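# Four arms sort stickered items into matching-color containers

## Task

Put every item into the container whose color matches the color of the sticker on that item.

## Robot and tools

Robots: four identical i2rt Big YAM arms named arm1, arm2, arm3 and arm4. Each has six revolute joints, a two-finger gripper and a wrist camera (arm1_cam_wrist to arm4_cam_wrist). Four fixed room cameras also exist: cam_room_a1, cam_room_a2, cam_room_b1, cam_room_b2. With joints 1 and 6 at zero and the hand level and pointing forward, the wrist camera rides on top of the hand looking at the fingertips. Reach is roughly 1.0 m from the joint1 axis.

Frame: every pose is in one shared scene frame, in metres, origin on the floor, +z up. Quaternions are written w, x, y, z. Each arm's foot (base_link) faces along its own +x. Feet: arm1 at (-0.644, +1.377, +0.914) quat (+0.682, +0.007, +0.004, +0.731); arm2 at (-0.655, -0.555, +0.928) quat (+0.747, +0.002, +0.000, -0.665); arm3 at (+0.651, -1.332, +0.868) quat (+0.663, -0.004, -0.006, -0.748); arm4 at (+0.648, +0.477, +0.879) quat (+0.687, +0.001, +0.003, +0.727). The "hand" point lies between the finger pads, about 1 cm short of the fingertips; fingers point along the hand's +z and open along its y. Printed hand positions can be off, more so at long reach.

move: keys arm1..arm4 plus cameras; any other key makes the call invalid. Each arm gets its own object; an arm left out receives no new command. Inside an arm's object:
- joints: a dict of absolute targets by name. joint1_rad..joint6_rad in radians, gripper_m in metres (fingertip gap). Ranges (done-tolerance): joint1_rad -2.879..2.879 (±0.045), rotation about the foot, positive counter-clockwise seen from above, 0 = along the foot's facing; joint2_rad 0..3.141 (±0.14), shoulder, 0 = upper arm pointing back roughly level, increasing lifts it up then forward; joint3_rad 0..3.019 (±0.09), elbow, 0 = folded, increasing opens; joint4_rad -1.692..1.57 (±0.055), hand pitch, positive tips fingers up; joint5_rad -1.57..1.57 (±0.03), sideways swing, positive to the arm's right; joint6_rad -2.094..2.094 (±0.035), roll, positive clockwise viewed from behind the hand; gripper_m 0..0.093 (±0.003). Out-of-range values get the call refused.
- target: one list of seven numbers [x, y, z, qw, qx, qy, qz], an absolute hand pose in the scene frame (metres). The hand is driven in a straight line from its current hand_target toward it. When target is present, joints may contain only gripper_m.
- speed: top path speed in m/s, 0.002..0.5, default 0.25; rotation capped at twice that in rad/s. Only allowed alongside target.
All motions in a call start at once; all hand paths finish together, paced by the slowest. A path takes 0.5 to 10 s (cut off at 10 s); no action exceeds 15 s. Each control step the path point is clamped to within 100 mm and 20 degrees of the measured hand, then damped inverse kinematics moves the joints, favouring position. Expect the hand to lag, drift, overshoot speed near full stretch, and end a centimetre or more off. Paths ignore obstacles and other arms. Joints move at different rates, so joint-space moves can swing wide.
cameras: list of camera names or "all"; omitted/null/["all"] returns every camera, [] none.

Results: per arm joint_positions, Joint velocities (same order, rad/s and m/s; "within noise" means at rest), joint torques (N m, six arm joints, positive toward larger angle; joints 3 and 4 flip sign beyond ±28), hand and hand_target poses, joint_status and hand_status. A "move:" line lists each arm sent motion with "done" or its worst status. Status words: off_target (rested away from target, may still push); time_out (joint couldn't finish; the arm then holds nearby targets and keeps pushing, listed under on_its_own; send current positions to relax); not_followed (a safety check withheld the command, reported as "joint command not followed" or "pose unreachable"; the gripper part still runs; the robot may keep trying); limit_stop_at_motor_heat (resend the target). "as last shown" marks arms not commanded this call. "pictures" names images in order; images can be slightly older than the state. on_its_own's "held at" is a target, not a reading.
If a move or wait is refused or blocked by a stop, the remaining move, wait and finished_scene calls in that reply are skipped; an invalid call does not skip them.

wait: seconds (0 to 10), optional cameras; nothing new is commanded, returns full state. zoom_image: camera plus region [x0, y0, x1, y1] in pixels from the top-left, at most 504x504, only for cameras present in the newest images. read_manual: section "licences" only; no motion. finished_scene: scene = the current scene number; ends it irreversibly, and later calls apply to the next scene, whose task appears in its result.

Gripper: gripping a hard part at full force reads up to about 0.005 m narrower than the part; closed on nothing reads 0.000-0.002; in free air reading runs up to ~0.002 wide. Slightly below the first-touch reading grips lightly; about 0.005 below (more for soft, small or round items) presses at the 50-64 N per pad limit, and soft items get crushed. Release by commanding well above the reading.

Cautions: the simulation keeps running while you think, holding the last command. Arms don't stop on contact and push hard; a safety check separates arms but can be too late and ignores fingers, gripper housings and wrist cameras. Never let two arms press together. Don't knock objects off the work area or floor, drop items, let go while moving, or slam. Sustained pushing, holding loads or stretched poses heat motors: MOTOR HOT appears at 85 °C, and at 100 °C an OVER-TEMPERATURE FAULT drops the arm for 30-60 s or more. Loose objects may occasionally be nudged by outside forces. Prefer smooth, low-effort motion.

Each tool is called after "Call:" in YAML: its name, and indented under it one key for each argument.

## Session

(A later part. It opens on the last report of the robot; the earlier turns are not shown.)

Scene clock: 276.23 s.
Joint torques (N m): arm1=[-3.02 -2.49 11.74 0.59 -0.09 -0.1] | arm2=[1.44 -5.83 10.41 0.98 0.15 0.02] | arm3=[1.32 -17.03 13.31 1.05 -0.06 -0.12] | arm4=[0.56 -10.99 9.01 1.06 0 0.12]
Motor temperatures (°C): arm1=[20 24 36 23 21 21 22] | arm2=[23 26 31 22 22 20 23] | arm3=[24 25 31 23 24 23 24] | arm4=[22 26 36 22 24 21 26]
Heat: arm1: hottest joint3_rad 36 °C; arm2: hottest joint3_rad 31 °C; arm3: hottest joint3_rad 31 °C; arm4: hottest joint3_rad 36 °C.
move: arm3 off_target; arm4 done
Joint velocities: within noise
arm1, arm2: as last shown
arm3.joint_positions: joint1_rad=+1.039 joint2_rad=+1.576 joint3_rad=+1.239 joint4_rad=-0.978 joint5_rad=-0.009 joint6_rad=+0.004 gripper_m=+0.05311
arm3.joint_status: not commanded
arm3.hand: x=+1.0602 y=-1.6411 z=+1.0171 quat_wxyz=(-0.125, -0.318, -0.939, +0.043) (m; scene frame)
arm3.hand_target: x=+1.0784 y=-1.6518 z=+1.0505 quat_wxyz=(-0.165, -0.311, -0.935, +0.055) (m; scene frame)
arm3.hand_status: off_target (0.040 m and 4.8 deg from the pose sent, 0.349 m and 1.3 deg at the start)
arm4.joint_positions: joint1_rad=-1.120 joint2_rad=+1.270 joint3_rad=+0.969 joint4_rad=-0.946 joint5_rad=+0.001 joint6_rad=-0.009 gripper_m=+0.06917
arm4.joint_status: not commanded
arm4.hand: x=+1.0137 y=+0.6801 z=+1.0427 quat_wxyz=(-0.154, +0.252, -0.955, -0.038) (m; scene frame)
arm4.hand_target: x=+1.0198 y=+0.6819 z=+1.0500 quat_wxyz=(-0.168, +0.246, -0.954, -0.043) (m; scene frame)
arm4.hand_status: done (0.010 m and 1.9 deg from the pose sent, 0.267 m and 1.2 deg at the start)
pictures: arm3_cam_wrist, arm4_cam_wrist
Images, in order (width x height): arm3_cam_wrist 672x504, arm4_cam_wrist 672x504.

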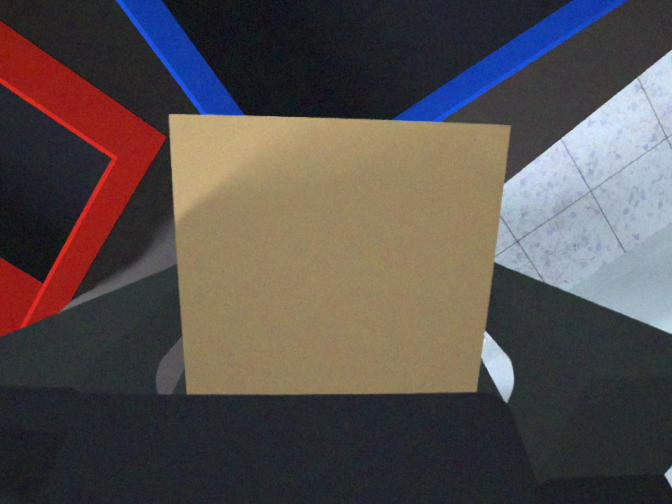

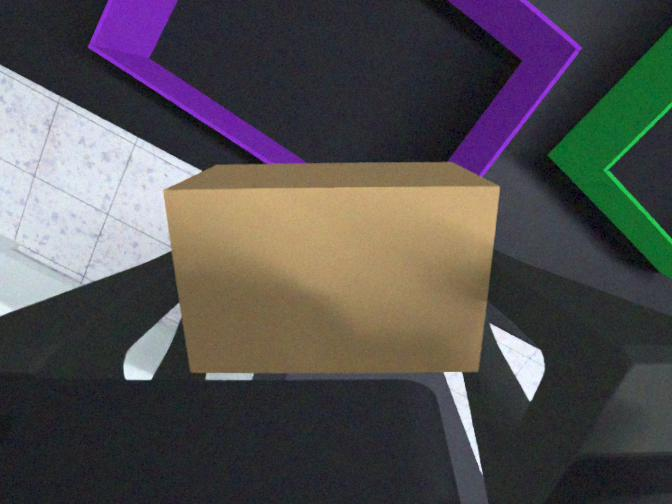

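Call:
move:
  arm3: {"target":[1.115,-1.725,0.93,-0.1629,-0.3408,-0.9239,0.0601],"speed":0.3}
  arm4: {"target":[1.085,0.720,0.92,-0.1681,0.2457,-0.9537,-0.0433],"speed":0.3}
  cameras: []

Call:
move:
  arm3: {"target":[1.115,-1.725,0.86,-0.1629,-0.3408,-0.9239,0.0601],"speed":0.2}
  arm4: {"target":[1.085,0.720,0.84,-0.1681,0.2457,-0.9537,-0.0433],"speed":0.2}
  cameras: ["arm3_cam_wrist","arm4_cam_wrist"]

Scene clock: 293.93 s.
Joint torques (N m): arm1=[-3.14 -2.26 11.47 0.68 -0.02 -0.05] | arm2=[1.55 -6.01 10.39 1.01 0.15 0.02] | arm3=[0.56 -20.72 11.81 1.07 0.06 -0.04] | arm4=[0.32 -15.68 8.58 0.99 0.07 0.14]
Motor temperatures (°C): arm1=[20 24 36 23 21 21 22] | arm2=[23 26 31 22 22 20 23] | arm3=[24 25 32 23 24 23 24] | arm4=[22 25 35 22 24 21 26]
Heat: arm1: hottest joint3_rad 36 °C; arm2: hottest joint3_rad 31 °C; arm3: hottest joint3_rad 32 °C; arm4: hottest joint3_rad 35 °C.
move: arm3 off_target; arm4 off_target
Joint velocities: within noise
arm1, arm2: as last shown
arm3.joint_positions: joint1_rad=+0.994 joint2_rad=+1.867 joint3_rad=+1.293 joint4_rad=-0.734 joint5_rad=-0.009 joint6_rad=+0.004 gripper_m=+0.05311
arm3.joint_status: not commanded
arm3.hand: x=+1.0978 y=-1.7040 z=+0.9012 quat_wxyz=(-0.128, -0.339, -0.931, +0.047) (m; scene frame)
arm3.hand_target: x=+1.1136 y=-1.7240 z=+0.9310 quat_wxyz=(-0.163, -0.341, -0.924, +0.060) (m; scene frame)
arm3.hand_status: off_target (0.040 m and 4.4 deg from the pose sent, 0.133 m and 5.7 deg at the start)
arm4.joint_positions: joint1_rad=-1.120 joint2_rad=+1.634 joint3_rad=+0.949 joint4_rad=-0.585 joint5_rad=+0.001 joint6_rad=-0.009 gripper_m=+0.06917
arm4.joint_status: not commanded
arm4.hand: x=+1.0696 y=+0.7111 z=+0.9039 quat_wxyz=(-0.143, +0.252, -0.956, -0.036) (m; scene frame)
arm4.hand_target: x=+1.0844 y=+0.7197 z=+0.9205 quat_wxyz=(-0.168, +0.246, -0.954, -0.043) (m; scene frame)
arm4.hand_status: off_target (0.024 m and 3.2 deg from the pose sent, 0.147 m and 1.9 deg at the start)
pictures: none
No camera images: "cameras" was empty.

Scene clock: 295.07 s.
Joint torques (N m): arm1=[-2.37 -2.37 11.67 0.73 -0.06 -0.02] | arm2=[1.44 -5.89 10.43 1.02 0.15 0.01] | arm3=[0.62 -19.84 7.54 1.22 0.06 -0.03] | arm4=[0.73 -15.85 6.31 1.11 0.09 0.16]
Motor temperatures (°C): arm1=[20 24 36 23 21 21 22] | arm2=[23 26 32 22 22 20 23] | arm3=[24 25 32 23 24 23 24] | arm4=[22 25 35 22 24 21 26]
Heat: arm1: hottest joint3_rad 36 °C; arm2: hottest joint3_rad 32 °C; arm3: hottest joint3_rad 32 °C; arm4: hottest joint3_rad 35 °C.
move: arm3 done; arm4 done
Joint velocities: within noise
arm1, arm2: as last shown
arm3.joint_positions: joint1_rad=+0.994 joint2_rad=+1.956 joint3_rad=+1.284 joint4_rad=-0.575 joint5_rad=-0.009 joint6_rad=+0.004 gripper_m=+0.05311
arm3.joint_status: not commanded
arm3.hand: x=+1.1148 y=-1.7188 z=+0.8581 quat_wxyz=(-0.156, -0.337, -0.927, +0.057) (m; scene frame)
arm3.hand_target: x=+1.1149 y=-1.7249 z=+0.8600 quat_wxyz=(-0.163, -0.341, -0.924, +0.060) (m; scene frame)
arm3.hand_status: done (0.006 m and 1.1 deg from the pose sent, 0.049 m and 4.4 deg at the start)
arm4.joint_positions: joint1_rad=-1.120 joint2_rad=+1.784 joint3_rad=+0.905 joint4_rad=-0.364 joint5_rad=+0.001 joint6_rad=-0.009 gripper_m=+0.06917
arm4.joint_status: not commanded
arm4.hand: x=+1.0775 y=+0.7154 z=+0.8358 quat_wxyz=(-0.156, +0.252, -0.954, -0.039) (m; scene frame)
arm4.hand_target: x=+1.0848 y=+0.7200 z=+0.8401 quat_wxyz=(-0.168, +0.246, -0.954, -0.043) (m; scene frame)
arm4.hand_status: done (0.010 m and 1.7 deg from the pose sent, 0.066 m and 3.2 deg at the start)
pictures: arm3_cam_wrist, arm4_cam_wrist
Images, in order (width x height): arm3_cam_wrist 672x504, arm4_cam_wrist 672x504.

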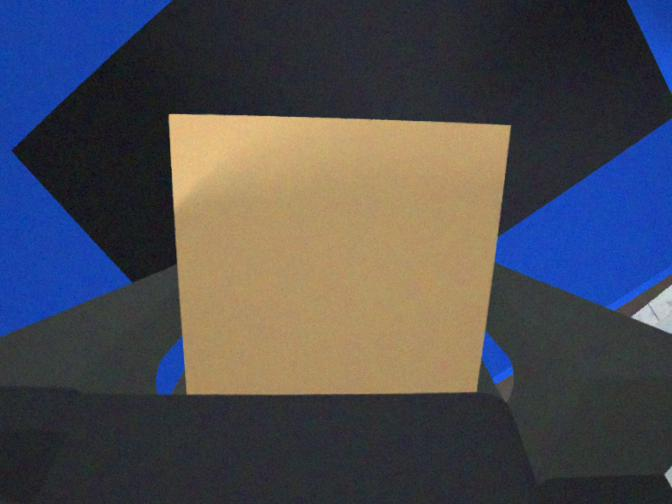

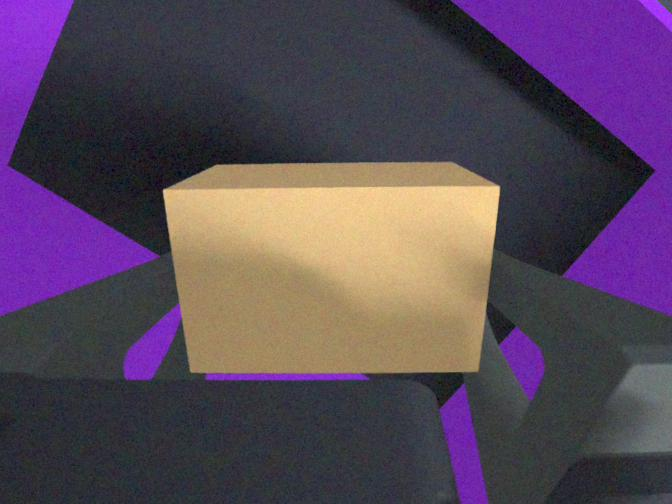

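Call:
move:
  arm3: {"target":[1.115,-1.725,0.80,-0.1629,-0.3408,-0.9239,0.0601],"speed":0.2}
  arm4: {"target":[1.085,0.720,0.79,-0.1681,0.2457,-0.9537,-0.0433],"speed":0.2}
  cameras: []

Call:
move:
  arm3: {"target":[1.115,-1.725,0.77,-0.1629,-0.3408,-0.9239,0.0601],"speed":0.15}
  arm4: {"target":[1.085,0.720,0.76,-0.1681,0.2457,-0.9537,-0.0433],"speed":0.15}
  cameras: []

Call:
move:
  arm3: {"target":[1.115,-1.725,0.757,-0.1629,-0.3408,-0.9239,0.0601],"speed":0.1}
  arm4: {"target":[1.085,0.720,0.748,-0.1681,0.2457,-0.9537,-0.0433],"speed":0.1}
  cameras: ["arm3_cam_wrist","arm4_cam_wrist"]

Scene clock: 309.20 s.
Joint torques (N m): arm1=[-3.08 -2.49 11.56 0.77 -0.06 -0.01] | arm2=[1.49 -6.12 10.43 1.01 0.15 0.01] | arm3=[0.67 -20.72 6.9 1.24 0.07 -0.02] | arm4=[0.97 -15.74 5.2 1.18 0.11 0.19]
Motor temperatures (°C): arm1=[20 24 36 23 21 21 22] | arm2=[23 25 32 22 22 20 23] | arm3=[24 25 31 23 24 23 24] | arm4=[22 25 34 22 24 21 26]
Heat: arm1: hottest joint3_rad 36 °C; arm2: hottest joint3_rad 32 °C; arm3: hottest joint3_rad 31 °C; arm4: hottest joint3_rad 34 °C.
move: arm3 done; arm4 done
Joint velocities: within noise
arm1.joint_positions: joint1_rad=-2.250 joint2_rad=+1.004 joint3_rad=+0.857 joint4_rad=-1.048 joint5_rad=-0.009 joint6_rad=-0.001 gripper_m=+0.09196
arm1.joint_status: not commanded
arm1.hand: x=-0.3584 y=+1.1804 z=+1.1108 quat_wxyz=(-0.171, -0.294, -0.939, +0.053) (m; scene frame)
arm1.hand_target: x=-0.3600 y=+1.1771 z=+1.1100 quat_wxyz=(-0.166, -0.296, -0.939, +0.052) (m; scene frame)
arm1.hand_status: not commanded
arm2: as last shown
arm3.joint_positions: joint1_rad=+0.994 joint2_rad=+2.064 joint3_rad=+1.257 joint4_rad=-0.445 joint5_rad=-0.009 joint6_rad=+0.004 gripper_m=+0.05311
arm3.joint_status: not commanded
arm3.hand: x=+1.1134 y=-1.7185 z=+0.7957 quat_wxyz=(-0.154, -0.337, -0.927, +0.056) (m; scene frame)
arm3.hand_target: x=+1.1149 y=-1.7250 z=+0.8000 quat_wxyz=(-0.163, -0.341, -0.924, +0.060) (m; scene frame)
arm3.hand_status: done (0.008 m and 1.3 deg from the pose sent, 0.058 m and 1.0 deg at the start)
arm4.joint_positions: joint1_rad=-1.120 joint2_rad=+1.894 joint3_rad=+0.896 joint4_rad=-0.230 joint5_rad=+0.001 joint6_rad=-0.009 gripper_m=+0.06917
arm4.joint_status: not commanded
arm4.hand: x=+1.0813 y=+0.7175 z=+0.7917 quat_wxyz=(-0.163, +0.252, -0.953, -0.041) (m; scene frame)
arm4.hand_target: x=+1.0848 y=+0.7200 z=+0.7899 quat_wxyz=(-0.168, +0.246, -0.954, -0.043) (m; scene frame)
arm4.hand_status: done (0.005 m and 1.0 deg from the pose sent, 0.047 m and 1.6 deg at the start)
pictures: none
No camera images: "cameras" was empty.

Scene clock: 310.30 s.
Joint torques (N m): arm1=[-3.14 -2.37 11.6 0.72 -0.02 -0.05] | arm2=[1.38 -6.07 10.44 1.02 0.15 0.01] | arm3=[0.73 -20.19 6.24 1.32 0.09 -0.01] | arm4=[1.26 -15.85 4.88 1.2 0.08 0.12]
Motor temperatures (°C): arm1=[20 24 36 23 21 21 22] | arm2=[23 25 32 22 22 20 23] | arm3=[24 25 31 23 24 23 24] | arm4=[22 25 34 22 24 21 26]
Heat: arm1: hottest joint3_rad 36 °C; arm2: hottest joint3_rad 32 °C; arm3: hottest joint3_rad 31 °C; arm4: hottest joint3_rad 34 °C.
move: arm3 done; arm4 done
Joint velocities: within noise
arm1, arm2: as last shown
arm3.joint_positions: joint1_rad=+0.994 joint2_rad=+2.111 joint3_rad=+1.257 joint4_rad=-0.384 joint5_rad=-0.009 joint6_rad=+0.004 gripper_m=+0.05311
arm3.joint_status: not commanded
arm3.hand: x=+1.1164 y=-1.7212 z=+0.7732 quat_wxyz=(-0.160, -0.337, -0.926, +0.058) (m; scene frame)
arm3.hand_target: x=+1.1149 y=-1.7249 z=+0.7700 quat_wxyz=(-0.163, -0.341, -0.924, +0.060) (m; scene frame)
arm3.hand_status: done (0.005 m and 0.7 deg from the pose sent, 0.027 m and 1.3 deg at the start)
arm4.joint_positions: joint1_rad=-1.120 joint2_rad=+1.965 joint3_rad=+0.896 joint4_rad=-0.155 joint5_rad=+0.001 joint6_rad=-0.009 gripper_m=+0.06917
arm4.joint_status: not commanded
arm4.hand: x=+1.0821 y=+0.7179 z=+0.7639 quat_wxyz=(-0.164, +0.252, -0.953, -0.041) (m; scene frame)
arm4.hand_target: x=+1.0848 y=+0.7199 z=+0.7599 quat_wxyz=(-0.168, +0.246, -0.954, -0.043) (m; scene frame)
arm4.hand_status: done (0.005 m and 0.8 deg from the pose sent, 0.032 m and 1.0 deg at the start)
pictures: none
No camera images: "cameras" was empty.

Scene clock: 311.27 s.
Joint torques (N m): arm1=[-3.19 -2.49 11.7 0.7 -0.09 -0.04] | arm2=[1.55 -6.12 10.43 1.02 0.15 0.02] | arm3=[0.85 -19.72 6.17 1.32 0.08 -0.02] | arm4=[0.67 -15.27 4.83 1.21 0.09 0.14]
Motor temperatures (°C): arm1=[20 24 36 23 21 21 22] | arm2=[23 25 32 22 22 20 23] | arm3=[24 25 31 23 24 23 24] | arm4=[22 25 34 22 24 21 26]
Heat: arm1: hottest joint3_rad 36 °C; arm2: hottest joint3_rad 32 °C; arm3: hottest joint3_rad 31 °C; arm4: hottest joint3_rad 34 °C.
move: arm3 done; arm4 done
Joint velocities: within noise
arm1: as last shown
arm2.joint_positions: joint1_rad=+0.917 joint2_rad=+1.017 joint3_rad=+0.835 joint4_rad=-1.007 joint5_rad=+0.002 joint6_rad=+0.011 gripper_m=+0.08493
arm2.joint_status: not commanded
arm2.hand: x=-0.3571 y=-0.7345 z=+1.1194 quat_wxyz=(-0.184, -0.266, -0.945, +0.049) (m; scene frame)
arm2.hand_target: x=-0.3601 y=-0.7300 z=+1.1102 quat_wxyz=(-0.167, -0.261, -0.950, +0.046) (m; scene frame)
arm2.hand_status: not commanded
arm3.joint_positions: joint1_rad=+0.994 joint2_rad=+2.131 joint3_rad=+1.257 joint4_rad=-0.359 joint5_rad=-0.009 joint6_rad=+0.004 gripper_m=+0.05311
arm3.joint_status: not commanded
arm3.hand: x=+1.1172 y=-1.7221 z=+0.7634 quat_wxyz=(-0.162, -0.337, -0.926, +0.059) (m; scene frame)
arm3.hand_target: x=+1.1149 y=-1.7249 z=+0.7571 quat_wxyz=(-0.163, -0.341, -0.924, +0.060) (m; scene frame)
arm3.hand_status: done (0.007 m and 0.5 deg from the pose sent, 0.017 m and 0.7 deg at the start)
arm4.joint_positions: joint1_rad=-1.120 joint2_rad=+1.990 joint3_rad=+0.896 joint4_rad=-0.125 joint5_rad=+0.001 joint6_rad=-0.009 gripper_m=+0.06917
arm4.joint_status: not commanded
arm4.hand: x=+1.0826 y=+0.7182 z=+0.7546 quat_wxyz=(-0.167, +0.251, -0.953, -0.042) (m; scene frame)
arm4.hand_target: x=+1.0848 y=+0.7199 z=+0.7481 quat_wxyz=(-0.168, +0.246, -0.954, -0.043) (m; scene frame)
arm4.hand_status: done (0.007 m and 0.7 deg from the pose sent, 0.016 m and 0.8 deg at the start)
pictures: arm3_cam_wrist, arm4_cam_wrist
Images, in order (width x height): arm3_cam_wrist 672x504, arm4_cam_wrist 672x504.

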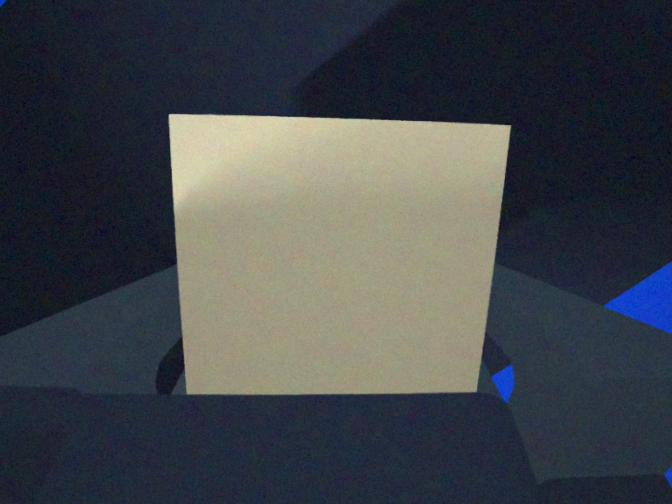

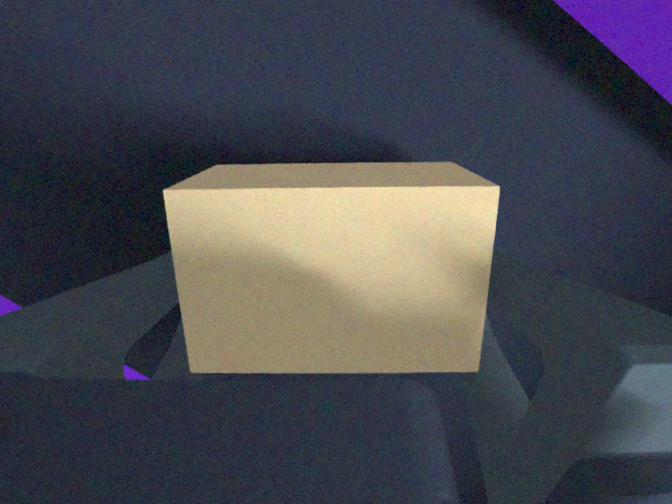

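Call:
move:
  arm3: {"target":[1.115,-1.725,0.747,-0.1629,-0.3408,-0.9239,0.0601],"speed":0.1}
  arm4: {"target":[1.085,0.720,0.737,-0.1681,0.2457,-0.9537,-0.0433],"speed":0.1}
  cameras: []

Call:
move:
  arm3: {"target":[1.115,-1.725,0.739,-0.1629,-0.3408,-0.9239,0.0601],"speed":0.1}
  arm4: {"target":[1.085,0.720,0.729,-0.1681,0.2457,-0.9537,-0.0433],"speed":0.1}
  cameras: []

Scene clock: 316.77 s.
Joint torques (N m): arm1=[-2.26 -2.78 11.55 0.64 -0.03 -0.05] | arm2=[1.38 -5.95 10.43 0.99 0.16 0.02] | arm3=[0.79 -19.72 6.09 1.33 0.08 -0.02] | arm4=[1.14 -15.33 4.83 1.2 0.1 0.15]
Motor temperatures (°C): arm1=[20 24 36 23 21 21 22] | arm2=[23 25 32 22 22 20 23] | arm3=[24 26 31 23 24 23 24] | arm4=[22 25 33 22 24 21 26]
Heat: arm1: hottest joint3_rad 36 °C; arm2: hottest joint3_rad 32 °C; arm3: hottest joint3_rad 31 °C; arm4: hottest joint3_rad 33 °C.
move: arm3 done; arm4 done
Joint velocities: within noise
arm1, arm2: as last shown
arm3.joint_positions: joint1_rad=+0.994 joint2_rad=+2.151 joint3_rad=+1.257 joint4_rad=-0.339 joint5_rad=-0.009 joint6_rad=+0.004 gripper_m=+0.05311
arm3.joint_status: not commanded
arm3.hand: x=+1.1169 y=-1.7220 z=+0.7534 quat_wxyz=(-0.162, -0.337, -0.926, +0.059) (m; scene frame)
arm3.hand_target: x=+1.1149 y=-1.7249 z=+0.7471 quat_wxyz=(-0.163, -0.341, -0.924, +0.060) (m; scene frame)
arm3.hand_status: done (0.007 m and 0.5 deg from the pose sent, 0.017 m and 0.5 deg at the start)
arm4.joint_positions: joint1_rad=-1.120 joint2_rad=+2.019 joint3_rad=+0.896 joint4_rad=-0.099 joint5_rad=+0.001 joint6_rad=-0.009 gripper_m=+0.06917
arm4.joint_status: not commanded
arm4.hand: x=+1.0813 y=+0.7174 z=+0.7429 quat_wxyz=(-0.165, +0.252, -0.953, -0.041) (m; scene frame)
arm4.hand_target: x=+1.0847 y=+0.7199 z=+0.7370 quat_wxyz=(-0.168, +0.246, -0.954, -0.043) (m; scene frame)
arm4.hand_status: done (0.007 m and 0.8 deg from the pose sent, 0.018 m and 0.7 deg at the start)
pictures: none
No camera images: "cameras" was empty.

Scene clock: 317.73 s.
Joint torques (N m): arm1=[-2.26 -2.67 11.58 0.72 -0.07 -0.09] | arm2=[1.44 -5.95 10.47 1.01 0.16 0.01] | arm3=[0.79 -19.6 6.13 1.25 0.1 0] | arm4=[0.73 -15.21 4.85 1.28 0.1 0.12]
Motor temperatures (°C): arm1=[20 24 36 23 21 21 22] | arm2=[23 25 32 22 22 20 23] | arm3=[24 26 31 23 24 23 24] | arm4=[22 25 33 22 24 21 26]
Heat: arm1: hottest joint3_rad 36 °C; arm2: hottest joint3_rad 32 °C; arm3: hottest joint3_rad 31 °C; arm4: hottest joint3_rad 33 °C.
move: arm3 done; arm4 done
Joint velocities: within noise
arm1, arm2: as last shown
arm3.joint_positions: joint1_rad=+0.994 joint2_rad=+2.164 joint3_rad=+1.257 joint4_rad=-0.322 joint5_rad=-0.009 joint6_rad=+0.004 gripper_m=+0.05311
arm3.joint_status: not commanded
arm3.hand: x=+1.1175 y=-1.7226 z=+0.7472 quat_wxyz=(-0.164, -0.336, -0.925, +0.060) (m; scene frame)
arm3.hand_target: x=+1.1149 y=-1.7249 z=+0.7392 quat_wxyz=(-0.163, -0.341, -0.924, +0.060) (m; scene frame)
arm3.hand_status: done (0.009 m and 0.5 deg from the pose sent, 0.015 m and 0.5 deg at the start)
arm4.joint_positions: joint1_rad=-1.120 joint2_rad=+2.037 joint3_rad=+0.896 joint4_rad=-0.080 joint5_rad=+0.001 joint6_rad=-0.007 gripper_m=+0.06917
arm4.joint_status: not commanded
arm4.hand: x=+1.0810 y=+0.7172 z=+0.7363 quat_wxyz=(-0.166, +0.251, -0.953, -0.042) (m; scene frame)
arm4.hand_target: x=+1.0847 y=+0.7199 z=+0.7291 quat_wxyz=(-0.168, +0.246, -0.954, -0.043) (m; scene frame)
arm4.hand_status: done (0.009 m and 0.6 deg from the pose sent, 0.015 m and 0.8 deg at the start)
pictures: none
No camera images: "cameras" was empty.

Call:
move:
  arm3: {"target":[1.115,-1.725,0.732,-0.1629,-0.3408,-0.9239,0.0601],"speed":0.1}
  arm4: {"target":[1.085,0.720,0.722,-0.1681,0.2457,-0.9537,-0.0433],"speed":0.1}
  cameras: []

Call:
move:
  arm3: {"target":[1.115,-1.725,0.725,-0.1629,-0.3408,-0.9239,0.0601],"speed":0.1}
  cameras: ["arm3_cam_wrist","arm4_cam_wrist"]

Scene clock: 322.13 s.
Joint torques (N m): arm1=[-3.25 -2.26 11.77 0.79 -0.04 -0.05] | arm2=[1.38 -5.95 10.41 1.02 0.15 0.01] | arm3=[0.79 -18.55 6.15 1.32 0.1 -0.01] | arm4=[0.62 -13.74 4.98 1.22 0.09 0.17]
Motor temperatures (°C): arm1=[20 24 36 23 21 21 22] | arm2=[23 25 32 22 22 20 23] | arm3=[24 26 30 23 24 23 24] | arm4=[22 25 33 22 24 21 26]
Heat: arm1: hottest joint3_rad 36 °C; arm2: hottest joint3_rad 32 °C; arm3: hottest joint3_rad 30 °C; arm4: hottest joint3_rad 33 °C.
move: arm3 off_target; arm4 off_target
Joint velocities: within noise
arm1, arm2: as last shown
arm3.joint_positions: joint1_rad=+0.994 joint2_rad=+2.167 joint3_rad=+1.257 joint4_rad=-0.310 joint5_rad=-0.009 joint6_rad=+0.004 gripper_m=+0.05311
arm3.joint_status: not commanded
arm3.hand: x=+1.1191 y=-1.7239 z=+0.7465 quat_wxyz=(-0.168, -0.336, -0.925, +0.061) (m; scene frame)
arm3.hand_target: x=+1.1147 y=-1.7247 z=+0.7324 quat_wxyz=(-0.163, -0.341, -0.924, +0.060) (m; scene frame)
arm3.hand_status: off_target (0.015 m and 0.8 deg from the pose sent, 0.016 m and 0.5 deg at the start)
arm4.joint_positions: joint1_rad=-1.120 joint2_rad=+2.039 joint3_rad=+0.896 joint4_rad=-0.066 joint5_rad=+0.001 joint6_rad=-0.007 gripper_m=+0.06917
arm4.joint_status: not commanded
arm4.hand: x=+1.0833 y=+0.7185 z=+0.7364 quat_wxyz=(-0.171, +0.250, -0.952, -0.043) (m; scene frame)
arm4.hand_target: x=+1.0844 y=+0.7197 z=+0.7223 quat_wxyz=(-0.168, +0.246, -0.954, -0.043) (m; scene frame)
arm4.hand_status: off_target (0.015 m and 0.7 deg from the pose sent, 0.015 m and 0.6 deg at the start)
pictures: none
No camera images: "cameras" was empty.

Scene clock: 323.10 s.
Joint torques (N m): arm1=[-2.84 -2.78 11.62 0.66 -0.06 -0.02] | arm2=[1.32 -6.01 10.4 1.05 0.15 0.02] | arm3=[0.79 -17.55 6.22 1.31 0.08 -0.02] | arm4=[1.32 -13.92 5.04 1.26 0.1 0.14]
Motor temperatures (°C): arm1=[20 24 36 23 21 21 22] | arm2=[23 25 32 22 22 20 23] | arm3=[24 26 30 23 24 23 24] | arm4=[22 25 32 22 24 21 26]
Heat: arm1: hottest joint3_rad 36 °C; arm2: hottest joint3_rad 32 °C; arm3: hottest joint3_rad 30 °C; arm4: hottest joint3_rad 32 °C.
move: arm3 off_target
Joint velocities: within noise
arm1, arm2, arm4: as last shown
arm3.joint_positions: joint1_rad=+0.994 joint2_rad=+2.171 joint3_rad=+1.257 joint4_rad=-0.296 joint5_rad=-0.009 joint6_rad=+0.004 gripper_m=+0.05311
arm3.joint_status: not commanded
arm3.hand: x=+1.1209 y=-1.7253 z=+0.7457 quat_wxyz=(-0.173, -0.336, -0.924, +0.063) (m; scene frame)
arm3.hand_target: x=+1.1145 y=-1.7244 z=+0.7256 quat_wxyz=(-0.163, -0.341, -0.924, +0.060) (m; scene frame)
arm3.hand_status: off_target (0.021 m and 1.4 deg from the pose sent, 0.022 m and 0.8 deg at the start)
pictures: arm3_cam_wrist, arm4_cam_wrist
Images, in order (width x height): arm3_cam_wrist 672x504, arm4_cam_wrist 672x504.

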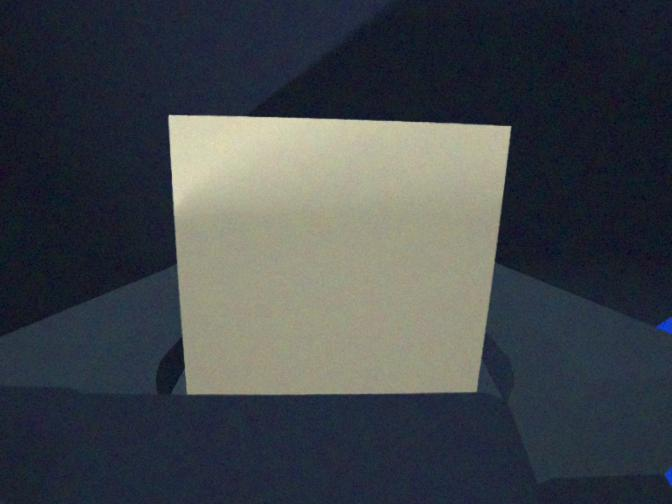

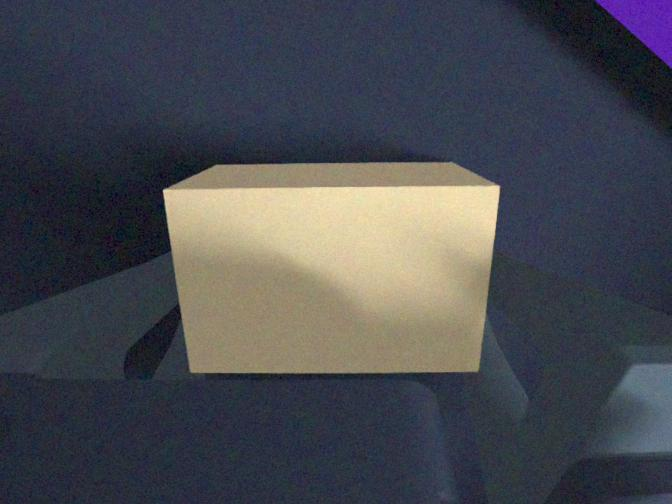

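Both in contact. Release and rise.

Call:
move:
  arm3: {"joints":{"gripper_m":0.08}}
  arm4: {"joints":{"gripper_m":0.092}}
  cameras: []

Call:
move:
  arm3: {"target":[1.105,-1.715,0.90,-0.1629,-0.3408,-0.9239,0.0601],"speed":0.25}
  arm4: {"target":[1.072,0.713,0.90,-0.1681,0.2457,-0.9537,-0.0433],"speed":0.25}
  cameras: ["arm3_cam_wrist","arm4_cam_wrist"]

Scene clock: 328.47 s.
Joint torques (N m): arm1=[-2.32 -1.79 11.55 0.8 -0.06 -0.03] | arm2=[1.49 -6.07 10.45 1.02 0.15 0.02] | arm3=[0.79 -17.61 6.27 1.11 0.05 0.01] | arm4=[0.79 -14.04 5.05 1.1 0.09 0.14]
Motor temperatures (°C): arm1=[20 24 36 23 21 21 22] | arm2=[23 25 32 22 22 20 23] | arm3=[24 26 30 23 24 23 24] | arm4=[22 25 32 22 24 21 26]
Heat: arm1: hottest joint3_rad 36 °C; arm2: hottest joint3_rad 32 °C; arm3: hottest joint3_rad 30 °C; arm4: hottest joint3_rad 32 °C.
move: arm3 done; arm4 done
Joint velocities: within noise
arm1, arm2: as last shown
arm3.joint_positions: joint1_rad=+0.994 joint2_rad=+2.172 joint3_rad=+1.257 joint4_rad=-0.291 joint5_rad=-0.008 joint6_rad=+0.004 gripper_m=+0.07996
arm3.joint_status: all done
arm3.hand: x=+1.1214 y=-1.7260 z=+0.7454 quat_wxyz=(-0.175, -0.336, -0.923, +0.064) (m; scene frame)
arm3.hand_target: x=+1.1144 y=-1.7244 z=+0.7254 quat_wxyz=(-0.163, -0.341, -0.924, +0.060) (m; scene frame)
arm3.hand_status: not commanded
arm4.joint_positions: joint1_rad=-1.118 joint2_rad=+2.042 joint3_rad=+0.896 joint4_rad=-0.059 joint5_rad=+0.001 joint6_rad=-0.007 gripper_m=+0.09191
arm4.joint_status: all done
arm4.hand: x=+1.0838 y=+0.7199 z=+0.7358 quat_wxyz=(-0.174, +0.251, -0.951, -0.044) (m; scene frame)
arm4.hand_target: x=+1.0846 y=+0.7196 z=+0.7225 quat_wxyz=(-0.168, +0.246, -0.954, -0.043) (m; scene frame)
arm4.hand_status: not commanded
pictures: none
No camera images: "cameras" was empty.

Scene clock: 329.83 s.
Joint torques (N m): arm1=[-3.14 -1.85 11.58 0.66 -0.07 -0.02] | arm2=[1.44 -5.95 10.39 1.02 0.15 0.02] | arm3=[0.73 -18.2 9.96 0.42 0.1 -0.02] | arm4=[0.73 -13.8 8.98 0.2 0.08 0.14]
Motor temperatures (°C): arm1=[20 24 36 23 21 21 22] | arm2=[23 25 32 22 22 20 23] | arm3=[24 26 30 23 24 23 24] | arm4=[22 25 32 22 24 21 26]
Heat: arm1: hottest joint3_rad 36 °C; arm2: hottest joint3_rad 32 °C; arm3: hottest joint3_rad 30 °C; arm4: hottest joint3_rad 32 °C.
move: arm3 off_target; arm4 off_target
Joint velocities: within noise
arm1.joint_positions: joint1_rad=-2.250 joint2_rad=+1.004 joint3_rad=+0.857 joint4_rad=-1.048 joint5_rad=-0.009 joint6_rad=-0.001 gripper_m=+0.09196
arm1.joint_status: not commanded
arm1.hand: x=-0.3584 y=+1.1804 z=+1.1108 quat_wxyz=(-0.171, -0.294, -0.939, +0.053) (m; scene frame)
arm1.hand_target: x=-0.3600 y=+1.1771 z=+1.1100 quat_wxyz=(-0.166, -0.296, -0.939, +0.052) (m; scene frame)
arm1.hand_status: not commanded
arm2: as last shown
arm3.joint_positions: joint1_rad=+0.994 joint2_rad=+1.859 joint3_rad=+1.241 joint4_rad=-0.627 joint5_rad=-0.010 joint6_rad=+0.004 gripper_m=+0.07996
arm3.joint_status: not commanded
arm3.hand: x=+1.0998 y=-1.7057 z=+0.8933 quat_wxyz=(-0.157, -0.337, -0.927, +0.057) (m; scene frame)
arm3.hand_target: x=+1.1047 y=-1.7149 z=+0.9000 quat_wxyz=(-0.163, -0.341, -0.924, +0.060) (m; scene frame)
arm3.hand_status: off_target (0.013 m and 1.0 deg from the pose sent, 0.156 m and 1.6 deg at the start)
arm4.joint_positions: joint1_rad=-1.118 joint2_rad=+1.623 joint3_rad=+0.877 joint4_rad=-0.488 joint5_rad=+0.001 joint6_rad=-0.007 gripper_m=+0.09191
arm4.joint_status: not commanded
arm4.hand: x=+1.0593 y=+0.7064 z=+0.8900 quat_wxyz=(-0.159, +0.252, -0.954, -0.040) (m; scene frame)
arm4.hand_target: x=+1.0718 y=+0.7127 z=+0.9003 quat_wxyz=(-0.168, +0.246, -0.954, -0.043) (m; scene frame)
arm4.hand_status: off_target (0.017 m and 1.3 deg from the pose sent, 0.165 m and 1.0 deg at the start)
pictures: arm3_cam_wrist, arm4_cam_wrist
Images, in order (width x height): arm3_cam_wrist 672x504, arm4_cam_wrist 672x504.

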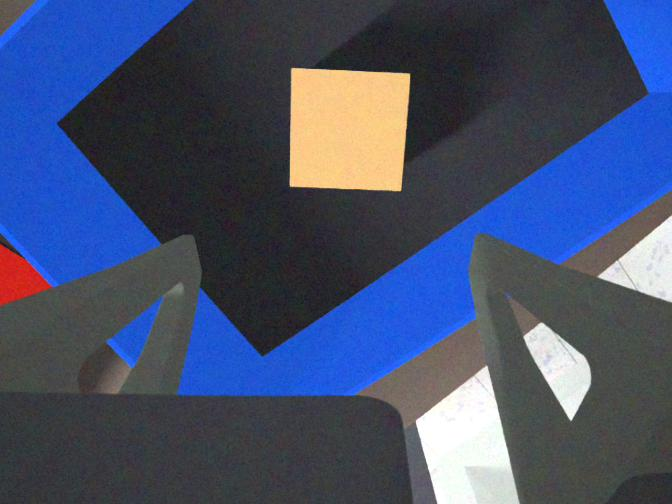

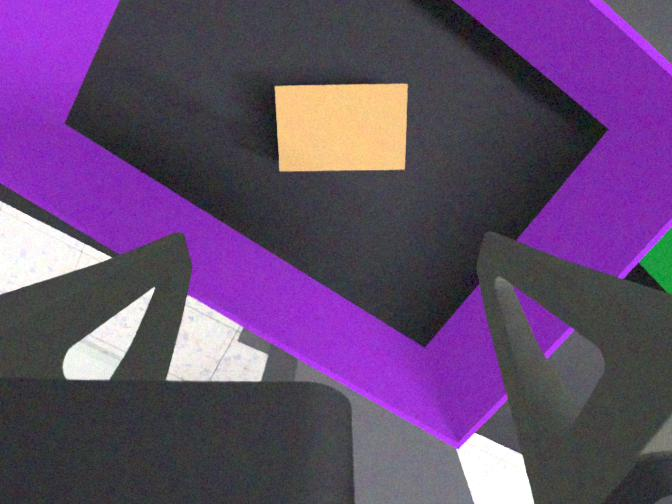

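Call:
finished_scene:
  scene: 3

The scene is finished: the task was done.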